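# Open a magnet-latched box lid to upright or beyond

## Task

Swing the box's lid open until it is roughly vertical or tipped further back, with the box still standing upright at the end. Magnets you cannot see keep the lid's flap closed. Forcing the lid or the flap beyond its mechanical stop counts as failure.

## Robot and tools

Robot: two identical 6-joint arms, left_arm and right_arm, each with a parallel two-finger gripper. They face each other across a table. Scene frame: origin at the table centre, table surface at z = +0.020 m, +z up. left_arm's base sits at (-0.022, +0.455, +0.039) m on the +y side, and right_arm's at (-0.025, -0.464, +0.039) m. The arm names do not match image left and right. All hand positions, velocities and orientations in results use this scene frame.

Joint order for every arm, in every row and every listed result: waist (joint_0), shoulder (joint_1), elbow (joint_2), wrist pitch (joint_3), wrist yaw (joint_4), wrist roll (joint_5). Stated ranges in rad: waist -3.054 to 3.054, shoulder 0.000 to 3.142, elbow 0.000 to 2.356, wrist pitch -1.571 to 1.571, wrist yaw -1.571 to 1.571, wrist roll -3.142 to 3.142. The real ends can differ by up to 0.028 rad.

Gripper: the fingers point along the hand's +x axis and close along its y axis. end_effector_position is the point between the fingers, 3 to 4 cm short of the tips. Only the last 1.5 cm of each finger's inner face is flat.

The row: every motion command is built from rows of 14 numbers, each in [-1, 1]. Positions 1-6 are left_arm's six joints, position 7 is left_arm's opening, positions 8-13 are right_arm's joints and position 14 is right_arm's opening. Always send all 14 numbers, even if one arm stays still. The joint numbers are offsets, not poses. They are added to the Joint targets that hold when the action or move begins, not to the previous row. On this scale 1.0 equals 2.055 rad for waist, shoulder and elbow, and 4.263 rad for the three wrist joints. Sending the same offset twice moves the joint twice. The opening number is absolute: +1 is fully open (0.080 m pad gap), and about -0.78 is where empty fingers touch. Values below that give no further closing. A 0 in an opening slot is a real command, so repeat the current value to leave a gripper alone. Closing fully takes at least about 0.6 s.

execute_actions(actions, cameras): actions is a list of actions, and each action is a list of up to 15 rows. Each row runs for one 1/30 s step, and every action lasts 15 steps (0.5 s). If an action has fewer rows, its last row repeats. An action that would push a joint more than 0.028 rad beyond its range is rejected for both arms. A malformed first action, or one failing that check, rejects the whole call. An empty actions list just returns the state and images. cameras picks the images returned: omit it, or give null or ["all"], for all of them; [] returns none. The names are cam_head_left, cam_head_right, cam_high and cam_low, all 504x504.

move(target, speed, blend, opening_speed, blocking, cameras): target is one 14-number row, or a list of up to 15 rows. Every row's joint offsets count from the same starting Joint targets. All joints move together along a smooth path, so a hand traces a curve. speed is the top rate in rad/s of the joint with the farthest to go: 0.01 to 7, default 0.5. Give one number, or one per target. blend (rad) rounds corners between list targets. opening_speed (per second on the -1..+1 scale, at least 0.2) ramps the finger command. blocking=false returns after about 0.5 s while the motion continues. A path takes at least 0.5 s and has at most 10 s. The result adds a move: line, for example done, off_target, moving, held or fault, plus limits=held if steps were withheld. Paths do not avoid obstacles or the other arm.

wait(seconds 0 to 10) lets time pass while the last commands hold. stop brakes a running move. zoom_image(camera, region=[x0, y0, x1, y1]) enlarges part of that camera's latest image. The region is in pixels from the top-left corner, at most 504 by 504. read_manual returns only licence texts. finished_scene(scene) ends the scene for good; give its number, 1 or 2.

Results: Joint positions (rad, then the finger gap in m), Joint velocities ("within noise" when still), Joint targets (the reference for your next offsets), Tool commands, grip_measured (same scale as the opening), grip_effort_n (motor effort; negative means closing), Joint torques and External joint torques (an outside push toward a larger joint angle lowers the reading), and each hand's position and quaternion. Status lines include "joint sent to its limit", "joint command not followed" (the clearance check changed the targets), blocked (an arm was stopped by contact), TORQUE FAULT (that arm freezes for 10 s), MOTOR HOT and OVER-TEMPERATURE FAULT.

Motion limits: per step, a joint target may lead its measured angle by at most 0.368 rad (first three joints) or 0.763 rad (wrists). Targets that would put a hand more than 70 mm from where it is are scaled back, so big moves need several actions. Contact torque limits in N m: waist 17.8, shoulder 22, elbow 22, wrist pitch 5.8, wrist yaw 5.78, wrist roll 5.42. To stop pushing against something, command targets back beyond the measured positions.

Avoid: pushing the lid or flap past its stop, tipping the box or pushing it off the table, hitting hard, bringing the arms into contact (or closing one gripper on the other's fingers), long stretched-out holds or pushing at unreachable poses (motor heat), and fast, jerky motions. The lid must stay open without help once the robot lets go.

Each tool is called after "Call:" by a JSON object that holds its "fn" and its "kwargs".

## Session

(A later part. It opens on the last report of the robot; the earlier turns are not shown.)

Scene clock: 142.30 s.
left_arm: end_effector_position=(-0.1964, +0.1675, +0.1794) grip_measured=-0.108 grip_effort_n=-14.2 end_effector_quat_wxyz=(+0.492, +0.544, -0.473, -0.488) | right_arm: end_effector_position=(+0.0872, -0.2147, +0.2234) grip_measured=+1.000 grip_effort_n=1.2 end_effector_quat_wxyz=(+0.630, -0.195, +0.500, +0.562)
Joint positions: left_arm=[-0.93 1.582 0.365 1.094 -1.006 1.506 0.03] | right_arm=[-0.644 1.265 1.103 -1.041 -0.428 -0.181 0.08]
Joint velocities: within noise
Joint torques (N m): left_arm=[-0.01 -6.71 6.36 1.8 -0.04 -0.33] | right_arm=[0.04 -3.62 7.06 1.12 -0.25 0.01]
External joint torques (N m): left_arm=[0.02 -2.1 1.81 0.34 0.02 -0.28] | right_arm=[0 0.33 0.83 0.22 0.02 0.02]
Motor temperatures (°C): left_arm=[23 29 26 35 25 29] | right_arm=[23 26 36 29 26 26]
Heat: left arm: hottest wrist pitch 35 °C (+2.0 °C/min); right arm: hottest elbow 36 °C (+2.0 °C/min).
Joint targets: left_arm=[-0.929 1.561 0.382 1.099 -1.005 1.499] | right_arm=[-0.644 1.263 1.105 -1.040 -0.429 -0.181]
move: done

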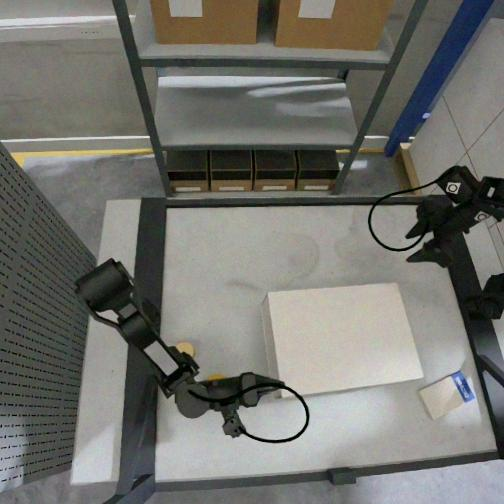

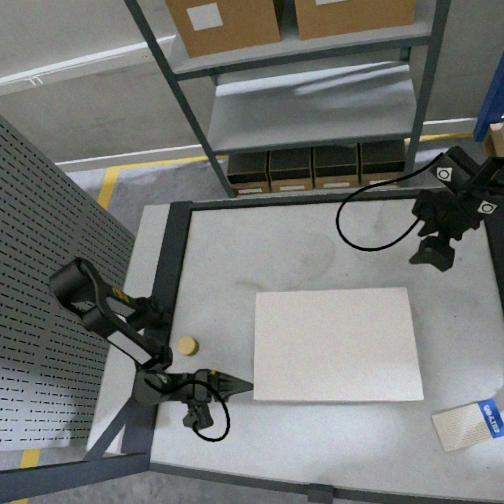

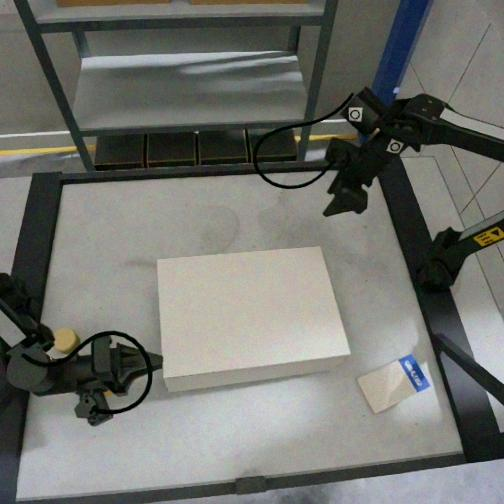

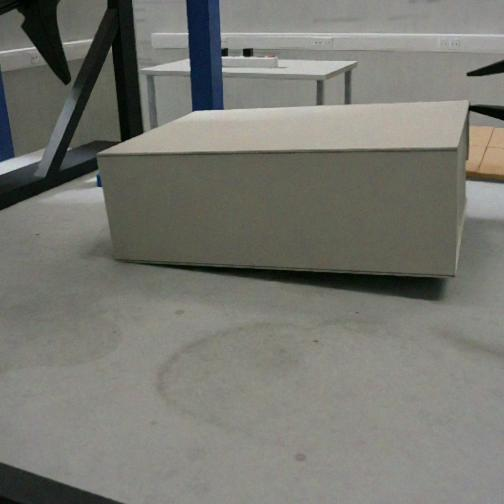

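Call:
{"fn": "zoom_image", "kwargs": {"camera": "cam_low", "region": [445, 95, 485, 135]}}

Call:
{"fn": "zoom_image", "kwargs": {"camera": "cam_low", "region": [445, 135, 485, 175]}}

Call:
{"fn": "zoom_image", "kwargs": {"camera": "cam_low", "region": [440, 175, 490, 290]}}

Call:
{"fn": "zoom_image", "kwargs": {"camera": "cam_head_left", "region": [255, 275, 305, 405]}}

Scaled by 12.600 from the camera's 504x504 image, which has a finer 720x720 frame.

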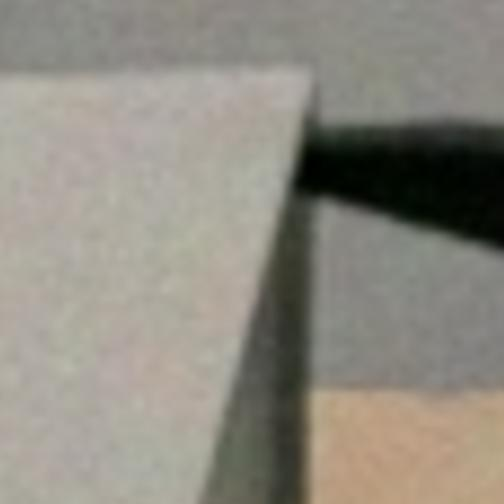

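Scaled by 12.600 from the camera's 504x504 image, which has a finer 720x720 frame.

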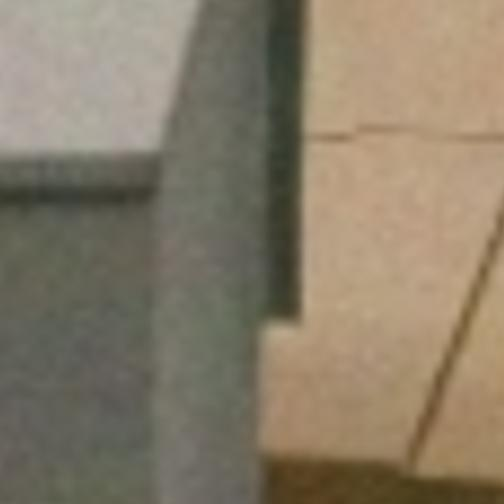

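Scaled by 4.383 from the camera's 504x504 image, which has a finer 720x720 frame.

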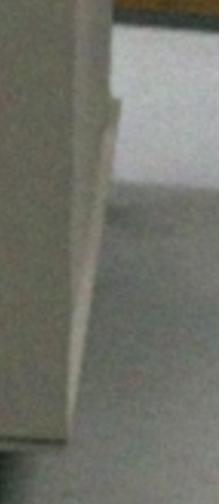

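Scaled by 3.877 from the camera's 504x504 image, which has a finer 720x720 frame.

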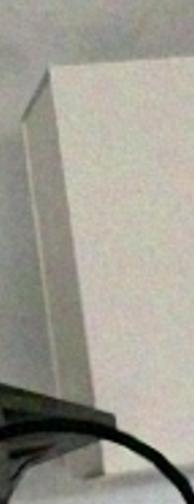

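Call:
{"fn": "move", "kwargs": {"target": [[0,0.1309,-0.0224,0.0741,0,0,-0.11,0,0,0,0,0,0,1],[-0.0443,0.1217,-0.0467,0.0814,-0.0213,0,-0.11,0.4234,0.2307,0.1869,0.0565,0.1006,0.0425,-0.9]], "speed": [0.15,0.6]}}

Scene clock: 169.00 s.
left_arm: end_effector_position=(-0.2017, +0.1884, +0.1456) grip_measured=-0.108 grip_effort_n=-13.7 end_effector_quat_wxyz=(+0.506, +0.528, -0.474, -0.490) | right_arm: end_effector_position=(-0.1163, -0.0531, +0.2096) grip_measured=-0.760 grip_effort_n=-83.5 end_effector_quat_wxyz=(+0.538, -0.394, +0.315, +0.675)
Joint positions: left_arm=[-1.018 1.817 0.293 1.442 -1.091 1.506 0.03] | right_arm=[0.227 1.728 1.473 -0.802 -0.004 -0.005 0.001]
Joint velocities: within noise
Joint torques (N m): left_arm=[-0.3 -5.29 2.36 1.65 -0.22 -0.33] | right_arm=[-0.03 -5.87 9.21 1.51 0.11 0.19]
External joint torques (N m): left_arm=[-0.25 -0.43 -0.68 0.24 -0.18 -0.27] | right_arm=[-0.09 1.71 2.78 0.39 0.11 0.19]
Motor temperatures (°C): left_arm=[23 29 27 36 25 29] | right_arm=[23 26 36 29 26 26]
Heat: left arm: hottest wrist pitch 36 °C (+2.0 °C/min); right arm: hottest elbow 36 °C (+1.0 °C/min).
Joint targets: left_arm=[-1.020 1.811 0.286 1.446 -1.095 1.499] | right_arm=[0.226 1.737 1.489 -0.799 0.000 0.000]
move: done

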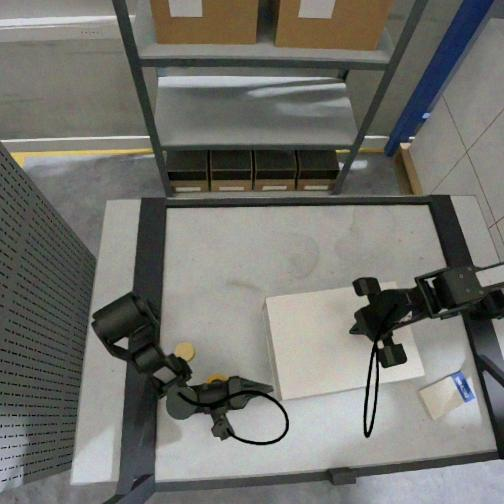

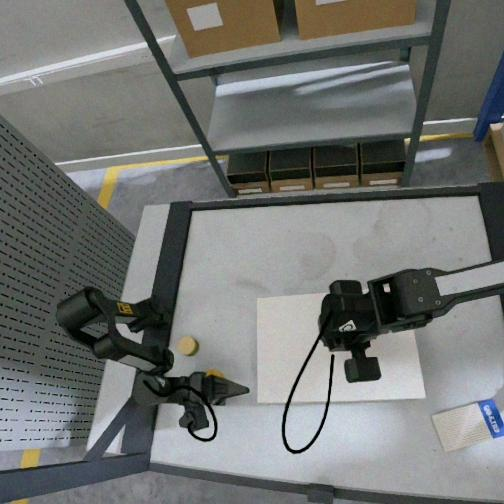

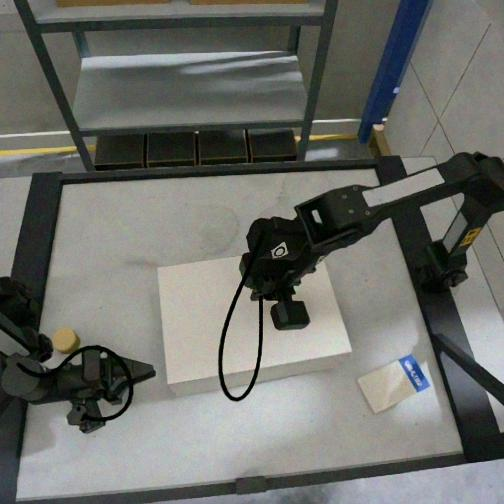

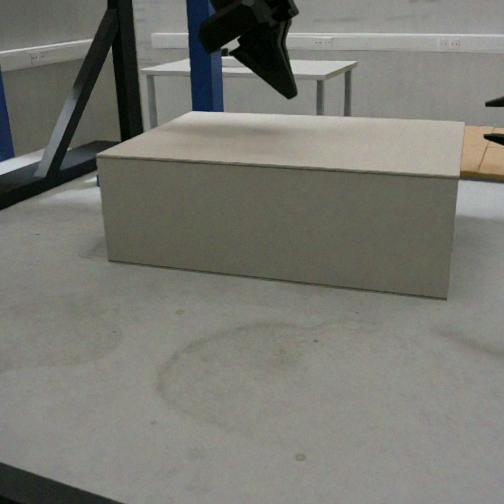

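Call:
{"fn": "move", "kwargs": {"target": [[0,0,0,0,0,-0.4387,-0.9,0,0,0,0,0,0,-0.9],[0.0375,-0.0594,0.0005,-0.1276,0.0704,-0.4387,-0.9,0,0.0141,-0.0998,0.0549,0,0,-0.9]], "speed": [1.2,0.15]}}

Call:
{"fn": "zoom_image", "kwargs": {"camera": "cam_high", "region": [90, 320, 210, 440]}}

Call:
{"fn": "zoom_image", "kwargs": {"camera": "cam_low", "region": [400, 80, 504, 220]}}

Call:
{"fn": "zoom_image", "kwargs": {"camera": "cam_head_left", "region": [210, 340, 330, 440]}}

Scene clock: 188.77 s.
left_arm: end_effector_position=(-0.2065, +0.1902, +0.0885) grip_measured=-0.787 grip_effort_n=-83.5 end_effector_quat_wxyz=(+0.666, +0.130, +0.112, -0.726) | right_arm: end_effector_position=(-0.1186, -0.0430, +0.1676) grip_measured=-0.760 grip_effort_n=-83.5 end_effector_quat_wxyz=(+0.546, -0.377, +0.301, +0.685)
Joint positions: left_arm=[-0.946 1.701 0.292 0.903 -0.798 -0.366 0] | right_arm=[0.227 1.751 1.31 -0.566 -0.004 -0.005 0.001]
Joint velocities: within noise
Joint torques (N m): left_arm=[0.15 -5.76 3.05 1.38 -0.14 -0.2] | right_arm=[-0.05 -5.35 3.82 1.45 0.1 0.2]
External joint torques (N m): left_arm=[0.22 -1.09 -0.67 -0.1 0.08 -0.2] | right_arm=[-0.11 2.41 -2.65 0.24 0.11 0.2]
Motor temperatures (°C): left_arm=[23 29 26 37 25 29] | right_arm=[23 29 39 29 26 26]
Heat: left arm: hottest wrist pitch 37 °C (+3.0 °C/min); right arm: hottest elbow 39 °C (+4.0 °C/min).
Joint targets: left_arm=[-0.943 1.689 0.287 0.902 -0.795 -0.371] | right_arm=[0.226 1.766 1.284 -0.565 0.000 0.000]
move: done

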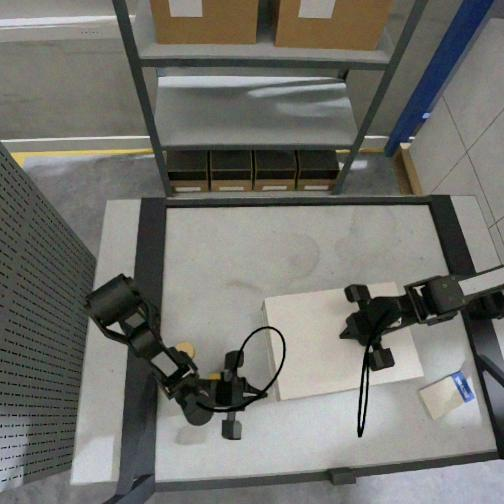

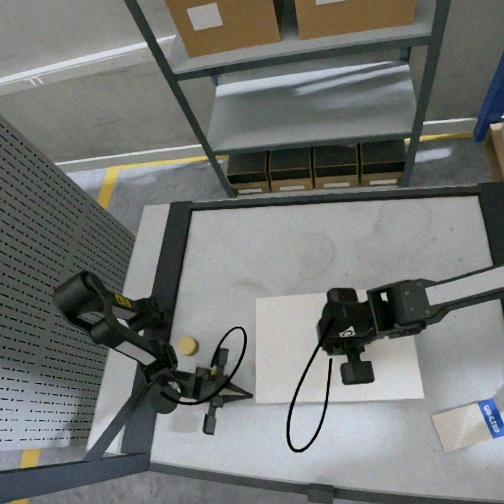

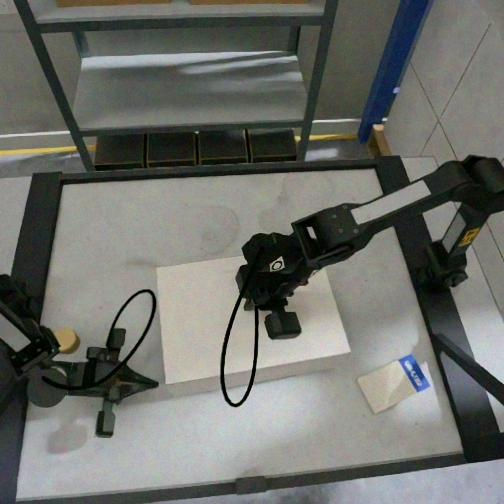

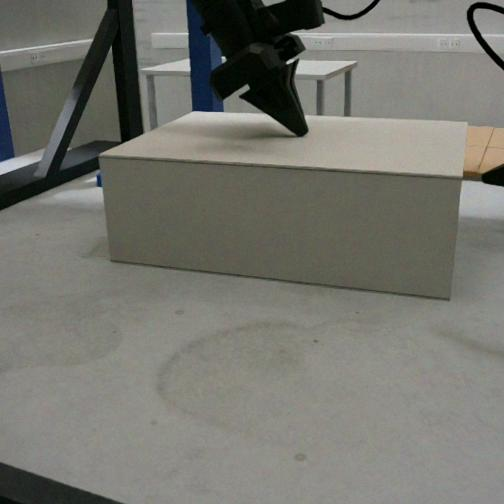

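Scaled by 4.200 from the camera's 504x504 image, which has a finer 720x720 frame.

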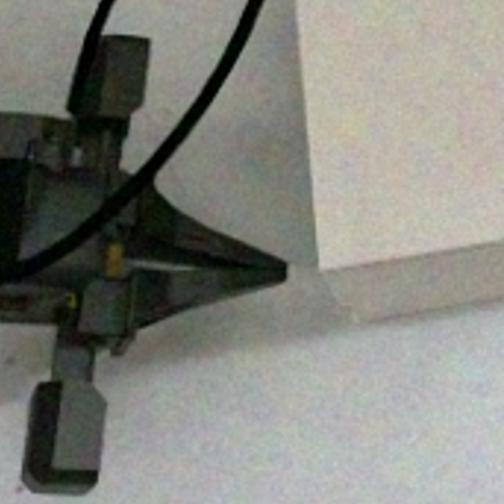

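Scaled by 3.600 from the camera's 504x504 image, which has a finer 720x720 frame.

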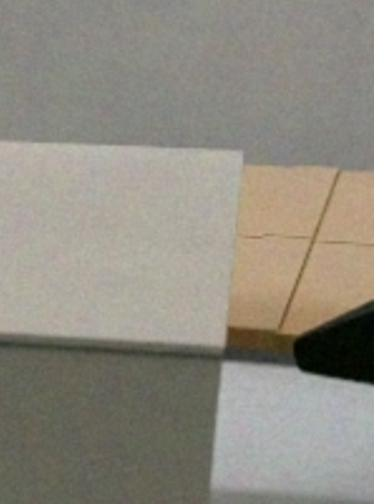

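Scaled by 4.200 from the camera's 504x504 image, which has a finer 720x720 frame.

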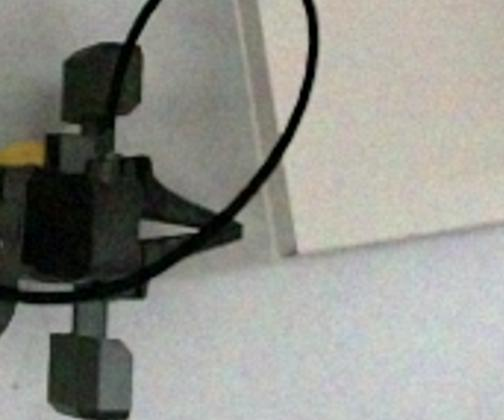

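Call:
{"fn": "move", "kwargs": {"target": [0.0511,0.0083,0.0389,-0.0148,0.0256,0.0091,-0.9,0,0.0195,0,0,0,0,-0.9], "speed": 0.1}}

Call:
{"fn": "zoom_image", "kwargs": {"camera": "cam_high", "region": [90, 320, 210, 440]}}

Call:
{"fn": "zoom_image", "kwargs": {"camera": "cam_low", "region": [400, 80, 504, 220]}}

Call:
{"fn": "zoom_image", "kwargs": {"camera": "cam_head_left", "region": [210, 340, 330, 440]}}

Scene clock: 195.53 s.
left_arm: end_effector_position=(-0.2037, +0.1666, +0.0895) grip_measured=-0.787 grip_effort_n=-83.5 end_effector_quat_wxyz=(+0.663, +0.141, +0.127, -0.724) | right_arm: end_effector_position=(-0.1188, -0.0421, +0.1651) grip_measured=-0.760 grip_effort_n=-83.5 end_effector_quat_wxyz=(+0.545, -0.378, +0.302, +0.684)
Joint positions: left_arm=[-0.846 1.701 0.352 0.841 -0.696 -0.339 0] | right_arm=[0.227 1.758 1.31 -0.562 -0.004 -0.005 0.001]
Joint velocities: within noise
Joint torques (N m): left_arm=[0.59 -4.23 5.56 1.36 0.14 0.26] | right_arm=[-0.02 -1.56 3.85 1.18 0.1 0.19]
External joint torques (N m): left_arm=[0.63 0.73 1.58 -0.14 0.34 0.25] | right_arm=[-0.11 6.19 -2.56 -0.01 0.12 0.19]
Motor temperatures (°C): left_arm=[23 30 26 37 25 29] | right_arm=[23 29 37 29 26 26]
Heat: left arm: hottest wrist pitch 37 °C (+3.0 °C/min); right arm: hottest elbow 37 °C (+2.0 °C/min).
Joint targets: left_arm=[-0.838 1.706 0.367 0.838 -0.686 -0.332] | right_arm=[0.226 1.806 1.284 -0.565 0.000 0.000]
move: off_target (right_arm); right_arm: the shoulder is farthest, 0.048 rad from its target

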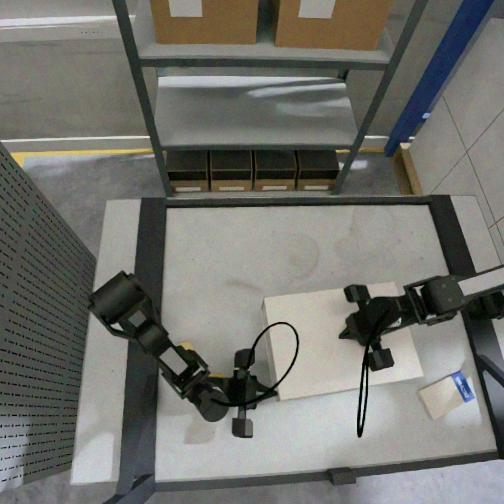

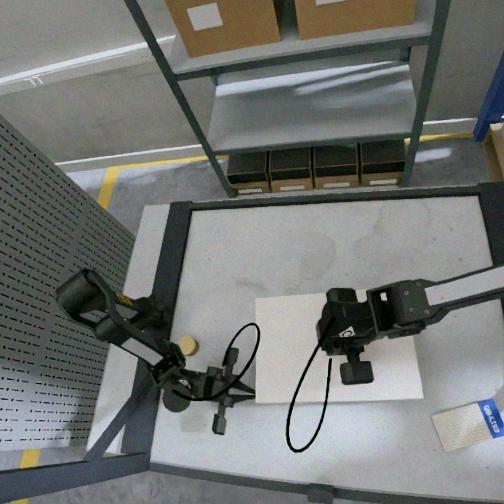

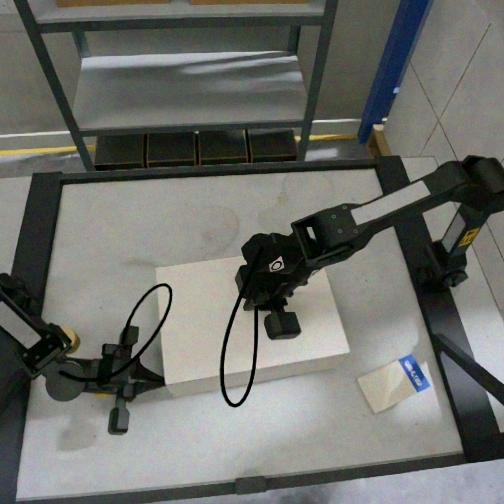

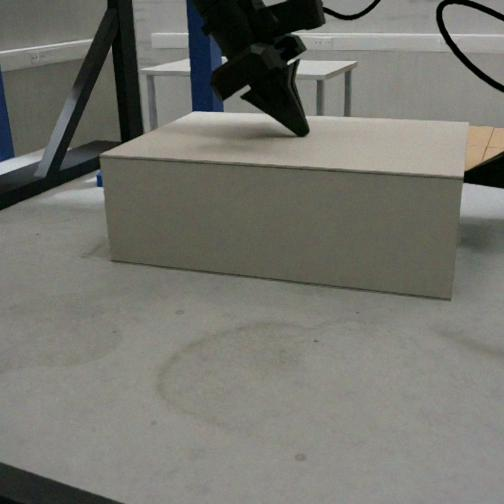

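Scaled by 4.200 from the camera's 504x504 image, which has a finer 720x720 frame.

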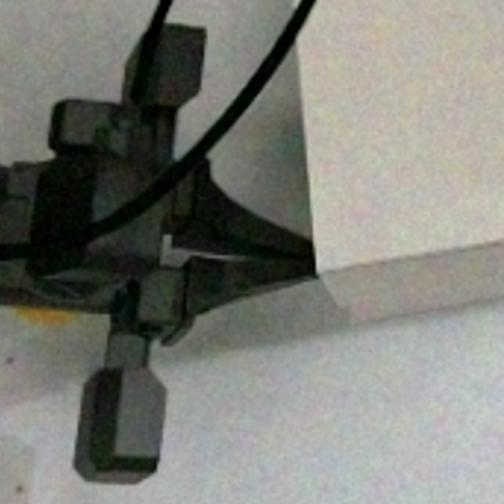

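Scaled by 3.600 from the camera's 504x504 image, which has a finer 720x720 frame.

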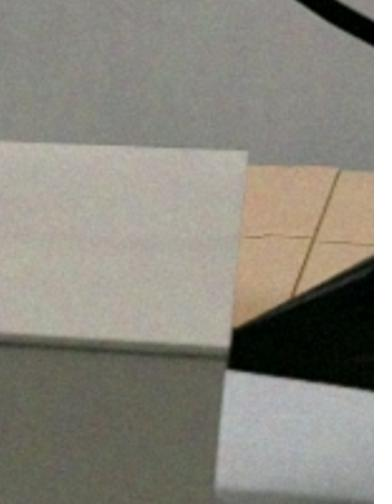

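Scaled by 4.200 from the camera's 504x504 image, which has a finer 720x720 frame.

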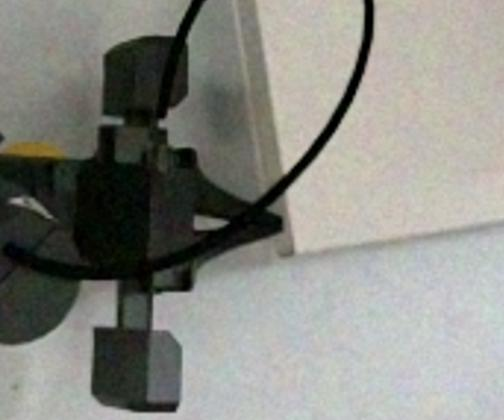

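Call:
{"fn": "move", "kwargs": {"target": [-0.0341,0.0443,0.0472,-0.0014,-0.0164,-0.0061,-0.9,0,0,0,0,0,0,-0.9], "speed": 0.06}}

Call:
{"fn": "zoom_image", "kwargs": {"camera": "cam_high", "region": [90, 320, 210, 440]}}

Call:
{"fn": "zoom_image", "kwargs": {"camera": "cam_low", "region": [400, 80, 504, 220]}}

Call:
{"fn": "zoom_image", "kwargs": {"camera": "cam_head_left", "region": [210, 340, 330, 440]}}

Scene clock: 201.47 s.
left_arm: end_effector_position=(-0.2301, +0.1605, +0.0898) grip_measured=-0.787 grip_effort_n=-83.5 end_effector_quat_wxyz=(+0.667, +0.136, +0.117, -0.724) | right_arm: end_effector_position=(-0.1204, -0.0410, +0.1650) grip_measured=-0.760 grip_effort_n=-83.5 end_effector_quat_wxyz=(+0.545, -0.377, +0.300, +0.686)
Joint positions: left_arm=[-0.903 1.785 0.446 0.83 -0.759 -0.353 0] | right_arm=[0.23 1.76 1.31 -0.555 -0.004 -0.005 0.001]
Joint velocities: within noise
Joint torques (N m): left_arm=[-0.54 -4.11 5.9 1.65 -0.14 -0.19] | right_arm=[-0.32 -1.84 3.87 0.59 0.1 0.21]
External joint torques (N m): left_arm=[-0.5 1.51 1.91 0.17 0.09 -0.19] | right_arm=[-0.35 5.9 -2.51 -0.59 0.11 0.2]
Motor temperatures (°C): left_arm=[23 29 26 37 25 29] | right_arm=[23 28 36 29 26 26]
Heat: left arm: hottest wrist pitch 37 °C (+2.0 °C/min); right arm: hottest elbow 36 °C (+0.0 °C/min).
Joint targets: left_arm=[-0.908 1.797 0.464 0.833 -0.756 -0.358] | right_arm=[0.226 1.806 1.284 -0.565 0.000 0.000]
move: off_target (right_arm); right_arm: the shoulder is farthest, 0.046 rad from its target

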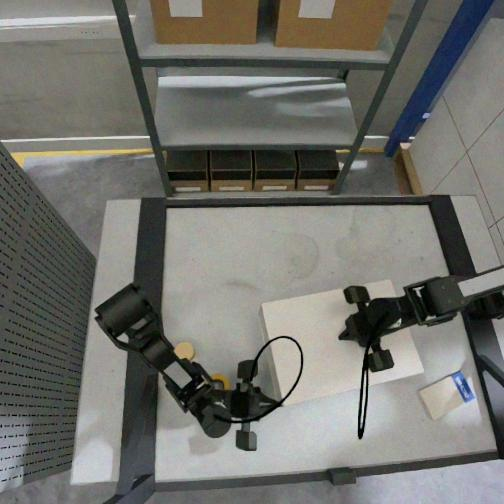

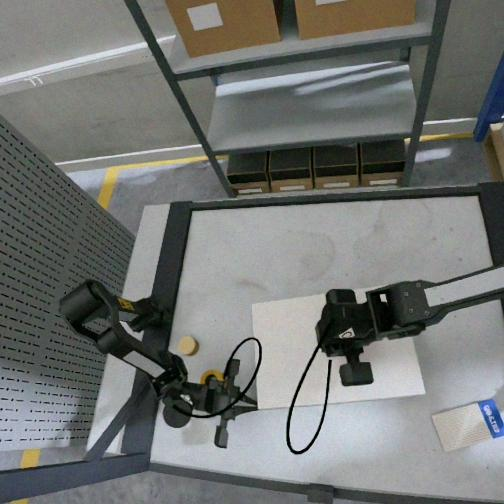

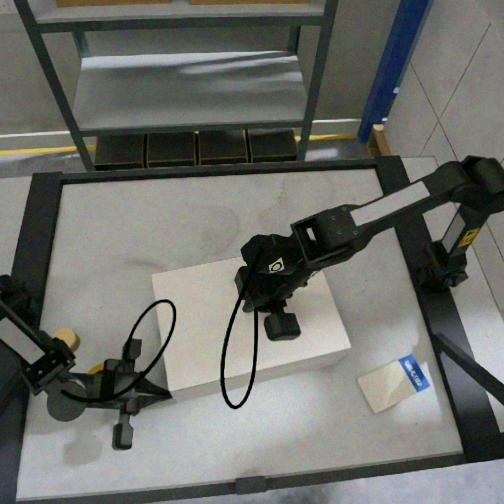

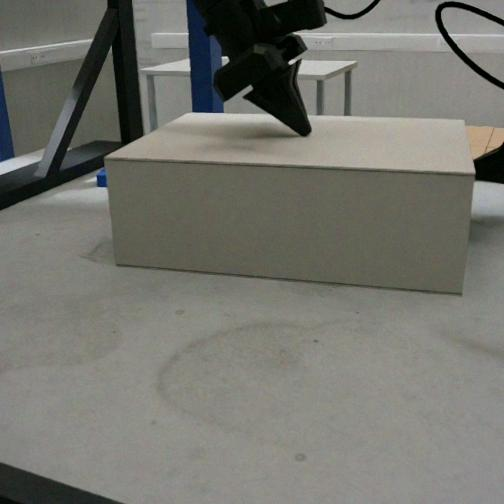

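Scaled by 4.200 from the camera's 504x504 image, which has a finer 720x720 frame.

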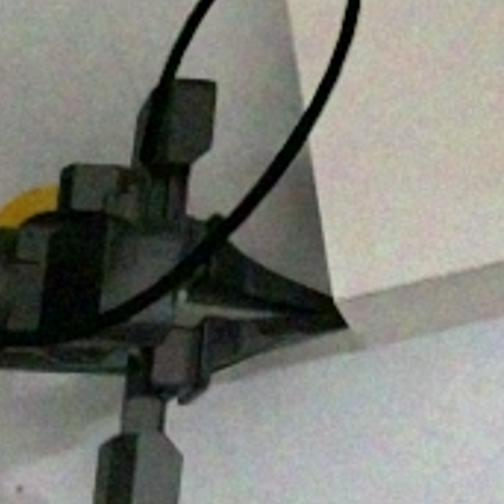

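Scaled by 3.600 from the camera's 504x504 image, which has a finer 720x720 frame.

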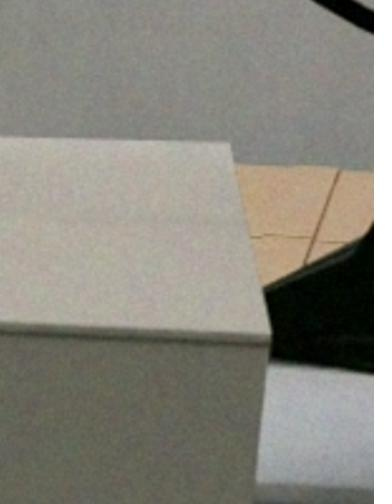

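Scaled by 4.200 from the camera's 504x504 image, which has a finer 720x720 frame.

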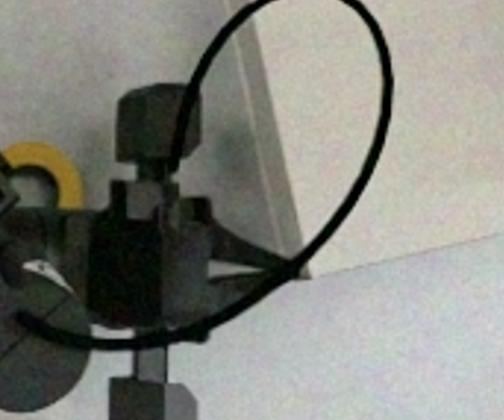

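Call:
{"fn": "move", "kwargs": {"target": [[0.0341,-0.0443,-0.0472,0.0014,0.0164,0.0061,-0.9,0,-0.0336,0.0998,-0.0549,0,0,-0.9],[0.0341,-0.0443,-0.0472,0.0014,0.0164,0.0061,-0.9,-0.0136,0.0934,0.1791,0.0296,0,0,-0.9],[0.0341,-0.0443,-0.0472,0.0014,0.0164,0.0061,-0.9,-0.0136,0.1421,0.1056,0.0744,0,0,-0.9]], "speed": [0.3,0.4,0.12]}}

Call:
{"fn": "zoom_image", "kwargs": {"camera": "cam_high", "region": [90, 300, 230, 440]}}

Scene clock: 211.87 s.
left_arm: end_effector_position=(-0.2072, +0.1623, +0.0888) grip_measured=-0.787 grip_effort_n=-83.5 end_effector_quat_wxyz=(+0.663, +0.142, +0.129, -0.724) | right_arm: end_effector_position=(-0.1287, +0.0708, +0.1666) grip_measured=-0.760 grip_effort_n=-83.5 end_effector_quat_wxyz=(+0.592, -0.279, +0.228, +0.721)
Joint positions: left_arm=[-0.841 1.718 0.374 0.835 -0.689 -0.339 0] | right_arm=[0.2 2.039 1.539 -0.237 -0.003 -0.005 0.001]
Joint velocities: within noise
Joint torques (N m): left_arm=[-0.07 -4.93 3.98 1.52 -0.21 0.01] | right_arm=[0.06 -8.41 7.21 1.55 0.01 0.02]
External joint torques (N m): left_arm=[-0.02 0.16 -0.04 0.02 -0.01 0.01] | right_arm=[-0.04 1.58 0.59 0.08 0.02 0.02]
Motor temperatures (°C): left_arm=[23 30 26 38 25 28] | right_arm=[23 28 35 29 26 26]
Heat: left arm: hottest wrist pitch 38 °C (+3.0 °C/min); right arm: hottest elbow 35 °C (-1.0 °C/min).
Joint targets: left_arm=[-0.841 1.718 0.374 0.835 -0.689 -0.339] | right_arm=[0.200 2.046 1.538 -0.238 -0.003 -0.005]
blocked (right_arm)
move: off_target (right_arm); right_arm: the shoulder is farthest, 0.059 rad from its target

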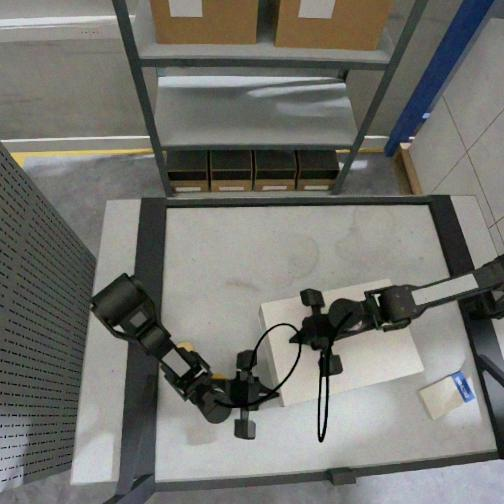

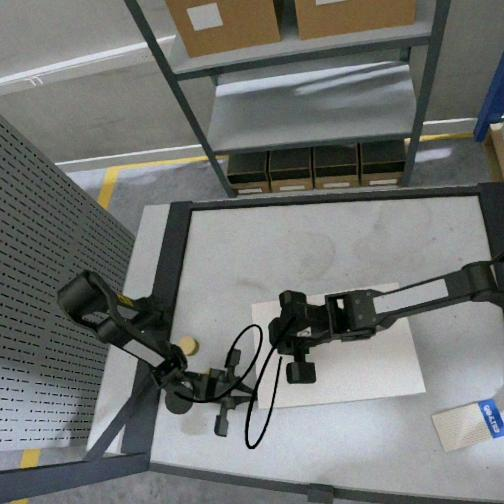

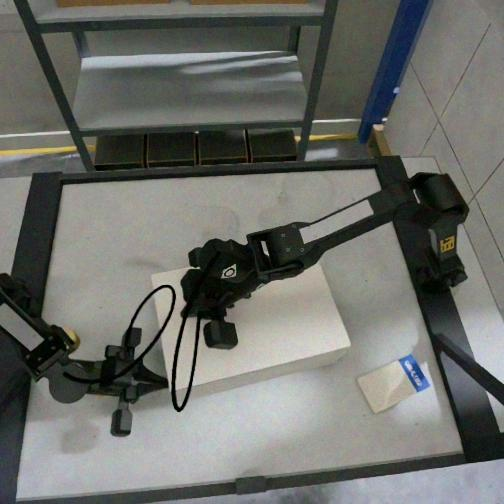

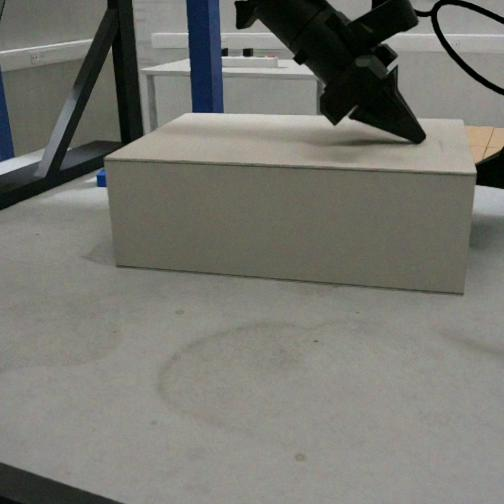

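Scaled by 3.600 from the camera's 504x504 image, which has a finer 720x720 frame.

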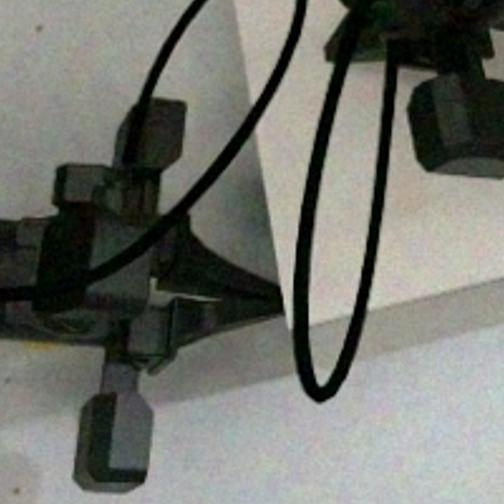

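Call:
{"fn": "move", "kwargs": {"target": [[0,0,0,0,0,0,-0.9,0,0.022,0,0,0,0,-0.9],[-0.058,0.0753,0.0802,-0.0024,-0.0279,-0.0104,-0.9,0,0.022,0,0,0,0,-0.9]], "speed": [0.1,0.08]}}

Call:
{"fn": "zoom_image", "kwargs": {"camera": "cam_high", "region": [90, 300, 230, 440]}}

Scene clock: 218.07 s.
left_arm: end_effector_position=(-0.2575, +0.1588, +0.0891) grip_measured=-0.787 grip_effort_n=-83.5 end_effector_quat_wxyz=(+0.665, +0.126, +0.114, -0.727) | right_arm: end_effector_position=(-0.1363, +0.0731, +0.1648) grip_measured=-0.760 grip_effort_n=-83.5 end_effector_quat_wxyz=(+0.586, -0.278, +0.226, +0.727)
Joint positions: left_arm=[-0.96 1.86 0.531 0.825 -0.808 -0.378 0] | right_arm=[0.211 2.053 1.549 -0.227 -0.01 -0.005 0.001]
Joint velocities: within noise
Joint torques (N m): left_arm=[0.01 -4.46 4.91 1.5 -0.23 -0.2] | right_arm=[-0.86 -4.93 6.02 0.81 0.2 0.03]
External joint torques (N m): left_arm=[0.06 1.73 0.88 0.04 0 -0.2] | right_arm=[-0.94 5.16 -0.6 -0.67 0.21 0.03]
Motor temperatures (°C): left_arm=[23 30 26 38 25 28] | right_arm=[23 28 35 29 26 26]
Heat: left arm: hottest wrist pitch 38 °C (+3.0 °C/min); right arm: hottest elbow 35 °C (-1.0 °C/min).
Joint targets: left_arm=[-0.960 1.873 0.539 0.825 -0.808 -0.383] | right_arm=[0.200 2.091 1.538 -0.238 -0.003 -0.005]
move: off_target (right_arm); right_arm: the shoulder is farthest, 0.038 rad from its target

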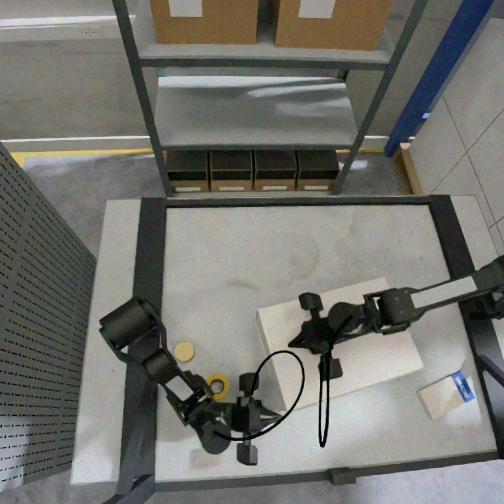

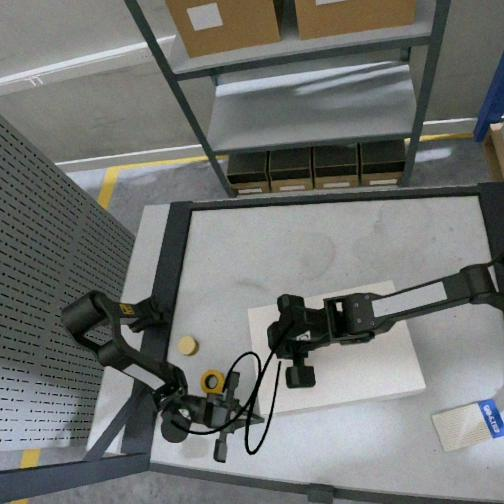

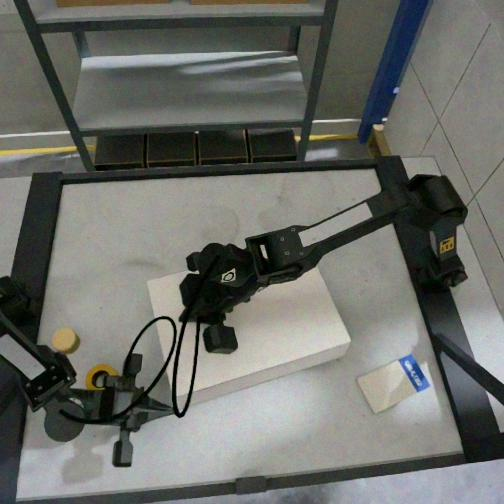

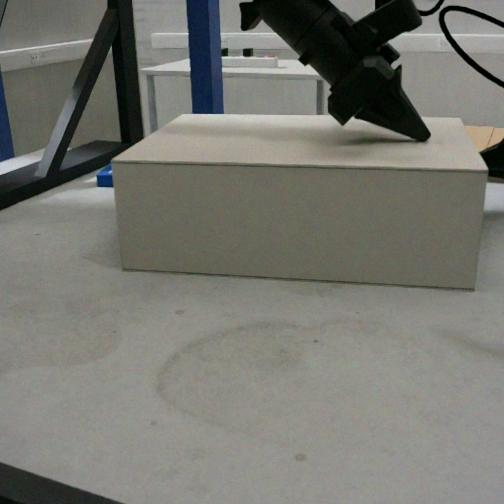

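Scaled by 3.600 from the camera's 504x504 image, which has a finer 720x720 frame.

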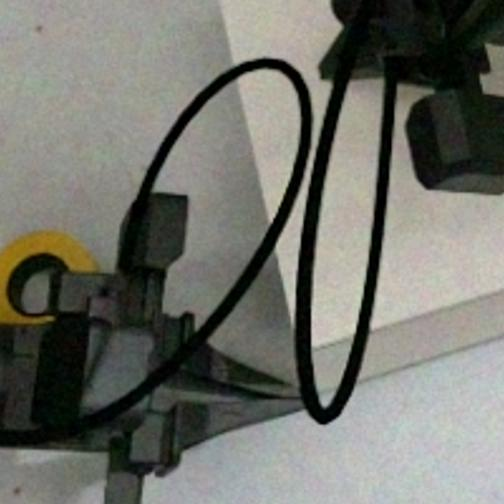

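Call:
{"fn": "zoom_image", "kwargs": {"camera": "cam_head_left", "region": [230, 370, 320, 460]}}

Call:
{"fn": "zoom_image", "kwargs": {"camera": "cam_high", "region": [150, 370, 220, 430]}}

Call:
{"fn": "zoom_image", "kwargs": {"camera": "cam_low", "region": [430, 100, 504, 200]}}

Scaled by 5.600 from the camera's 504x504 image, which has a finer 720x720 frame.

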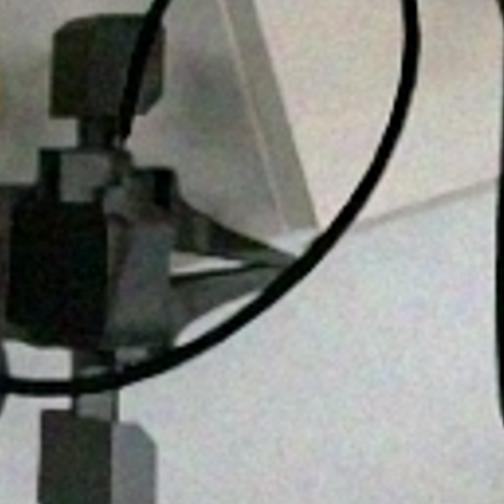

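Scaled by 7.200 from the camera's 504x504 image, which has a finer 720x720 frame.

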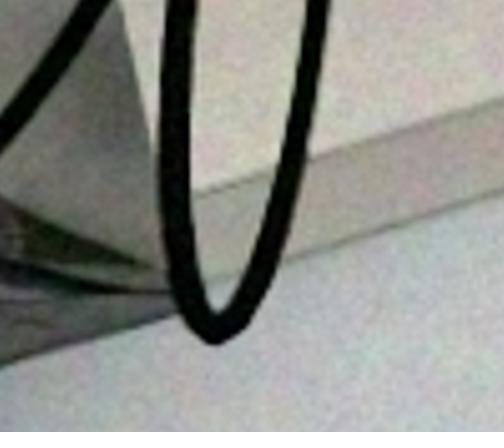

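Scaled by 5.040 from the camera's 504x504 image, which has a finer 720x720 frame.

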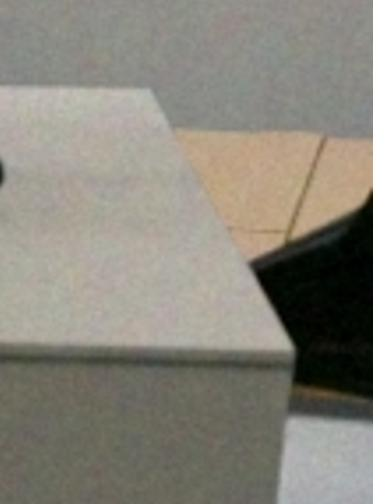

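Call:
{"fn": "move", "kwargs": {"target": [[-0.0681,0,0,0,0,0,-0.9,0,-0.0686,0.0555,-0.0357,0,0,-0.9],[-0.064,0.1696,0.0404,0.1628,-0.1228,0.0715,0.1,0,-0.0686,0.0555,-0.0357,0,0,-0.9]], "speed": 0.4}}

Call:
{"fn": "zoom_image", "kwargs": {"camera": "cam_high", "region": [100, 330, 220, 450]}}

Call:
{"fn": "zoom_image", "kwargs": {"camera": "cam_head_left", "region": [220, 360, 340, 460]}}

Scene clock: 242.67 s.
left_arm: end_effector_position=(-0.2539, +0.1719, +0.1011) grip_measured=+0.097 grip_effort_n=12.8 end_effector_quat_wxyz=(+0.784, +0.001, +0.011, -0.621) | right_arm: end_effector_position=(-0.1279, +0.0632, +0.2292) grip_measured=-0.760 grip_effort_n=-83.5 end_effector_quat_wxyz=(+0.594, -0.266, +0.218, +0.727)
Joint positions: left_arm=[-1.093 2.206 0.615 1.517 -1.327 -0.085 0.039] | right_arm=[0.201 1.953 1.644 -0.392 -0.006 -0.005 0.001]
Joint velocities: within noise
Joint torques (N m): left_arm=[0.14 -5.09 3.36 1.41 -0.21 0.25] | right_arm=[0.04 -9.24 8.58 1.83 0.09 0.02]
External joint torques (N m): left_arm=[0.2 1.98 0.82 0.18 -0.17 0.24] | right_arm=[-0.09 0.26 1.82 0.34 0.1 0.02]
Motor temperatures (°C): left_arm=[23 30 27 36 25 28] | right_arm=[23 30 33 29 26 26]
Heat: left arm: hottest wrist pitch 36 °C (-1.0 °C/min); right arm: hottest elbow 33 °C (-7.0 °C/min).
Joint targets: left_arm=[-1.091 2.222 0.622 1.519 -1.331 -0.078] | right_arm=[0.200 1.950 1.652 -0.391 -0.003 -0.005]
move: done

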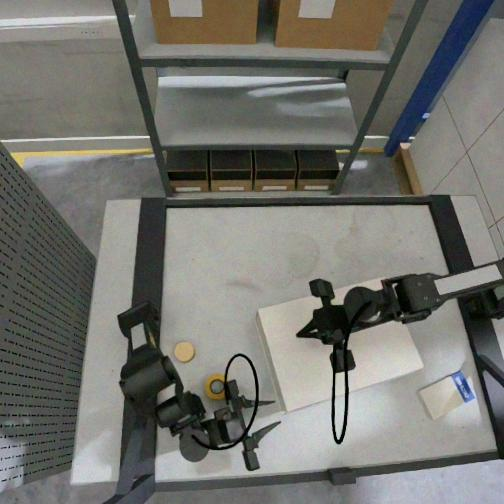

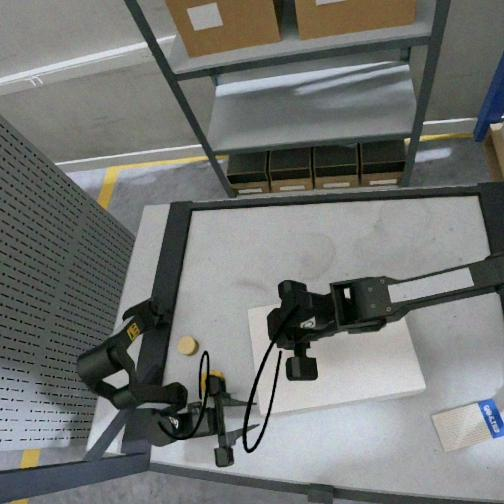

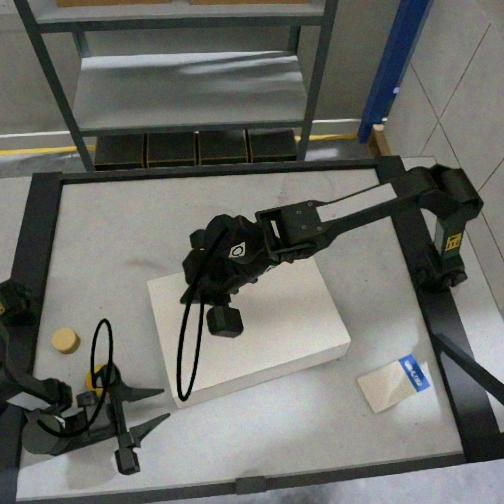

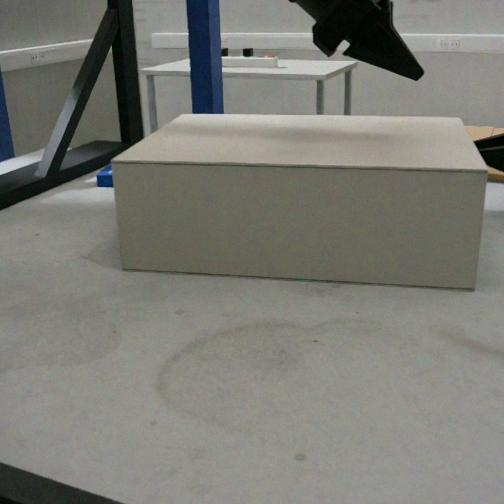

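Scaled by 4.200 from the camera's 504x504 image, which has a finer 720x720 frame.

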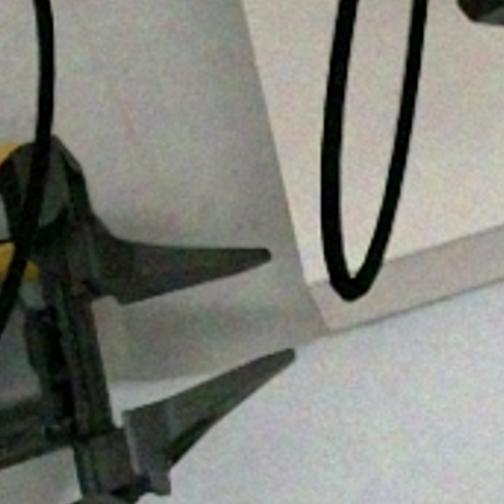

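Scaled by 4.200 from the camera's 504x504 image, which has a finer 720x720 frame.

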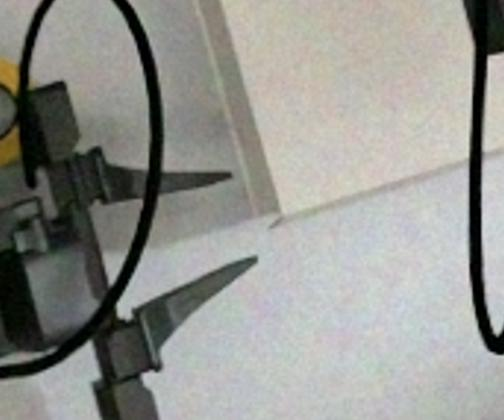

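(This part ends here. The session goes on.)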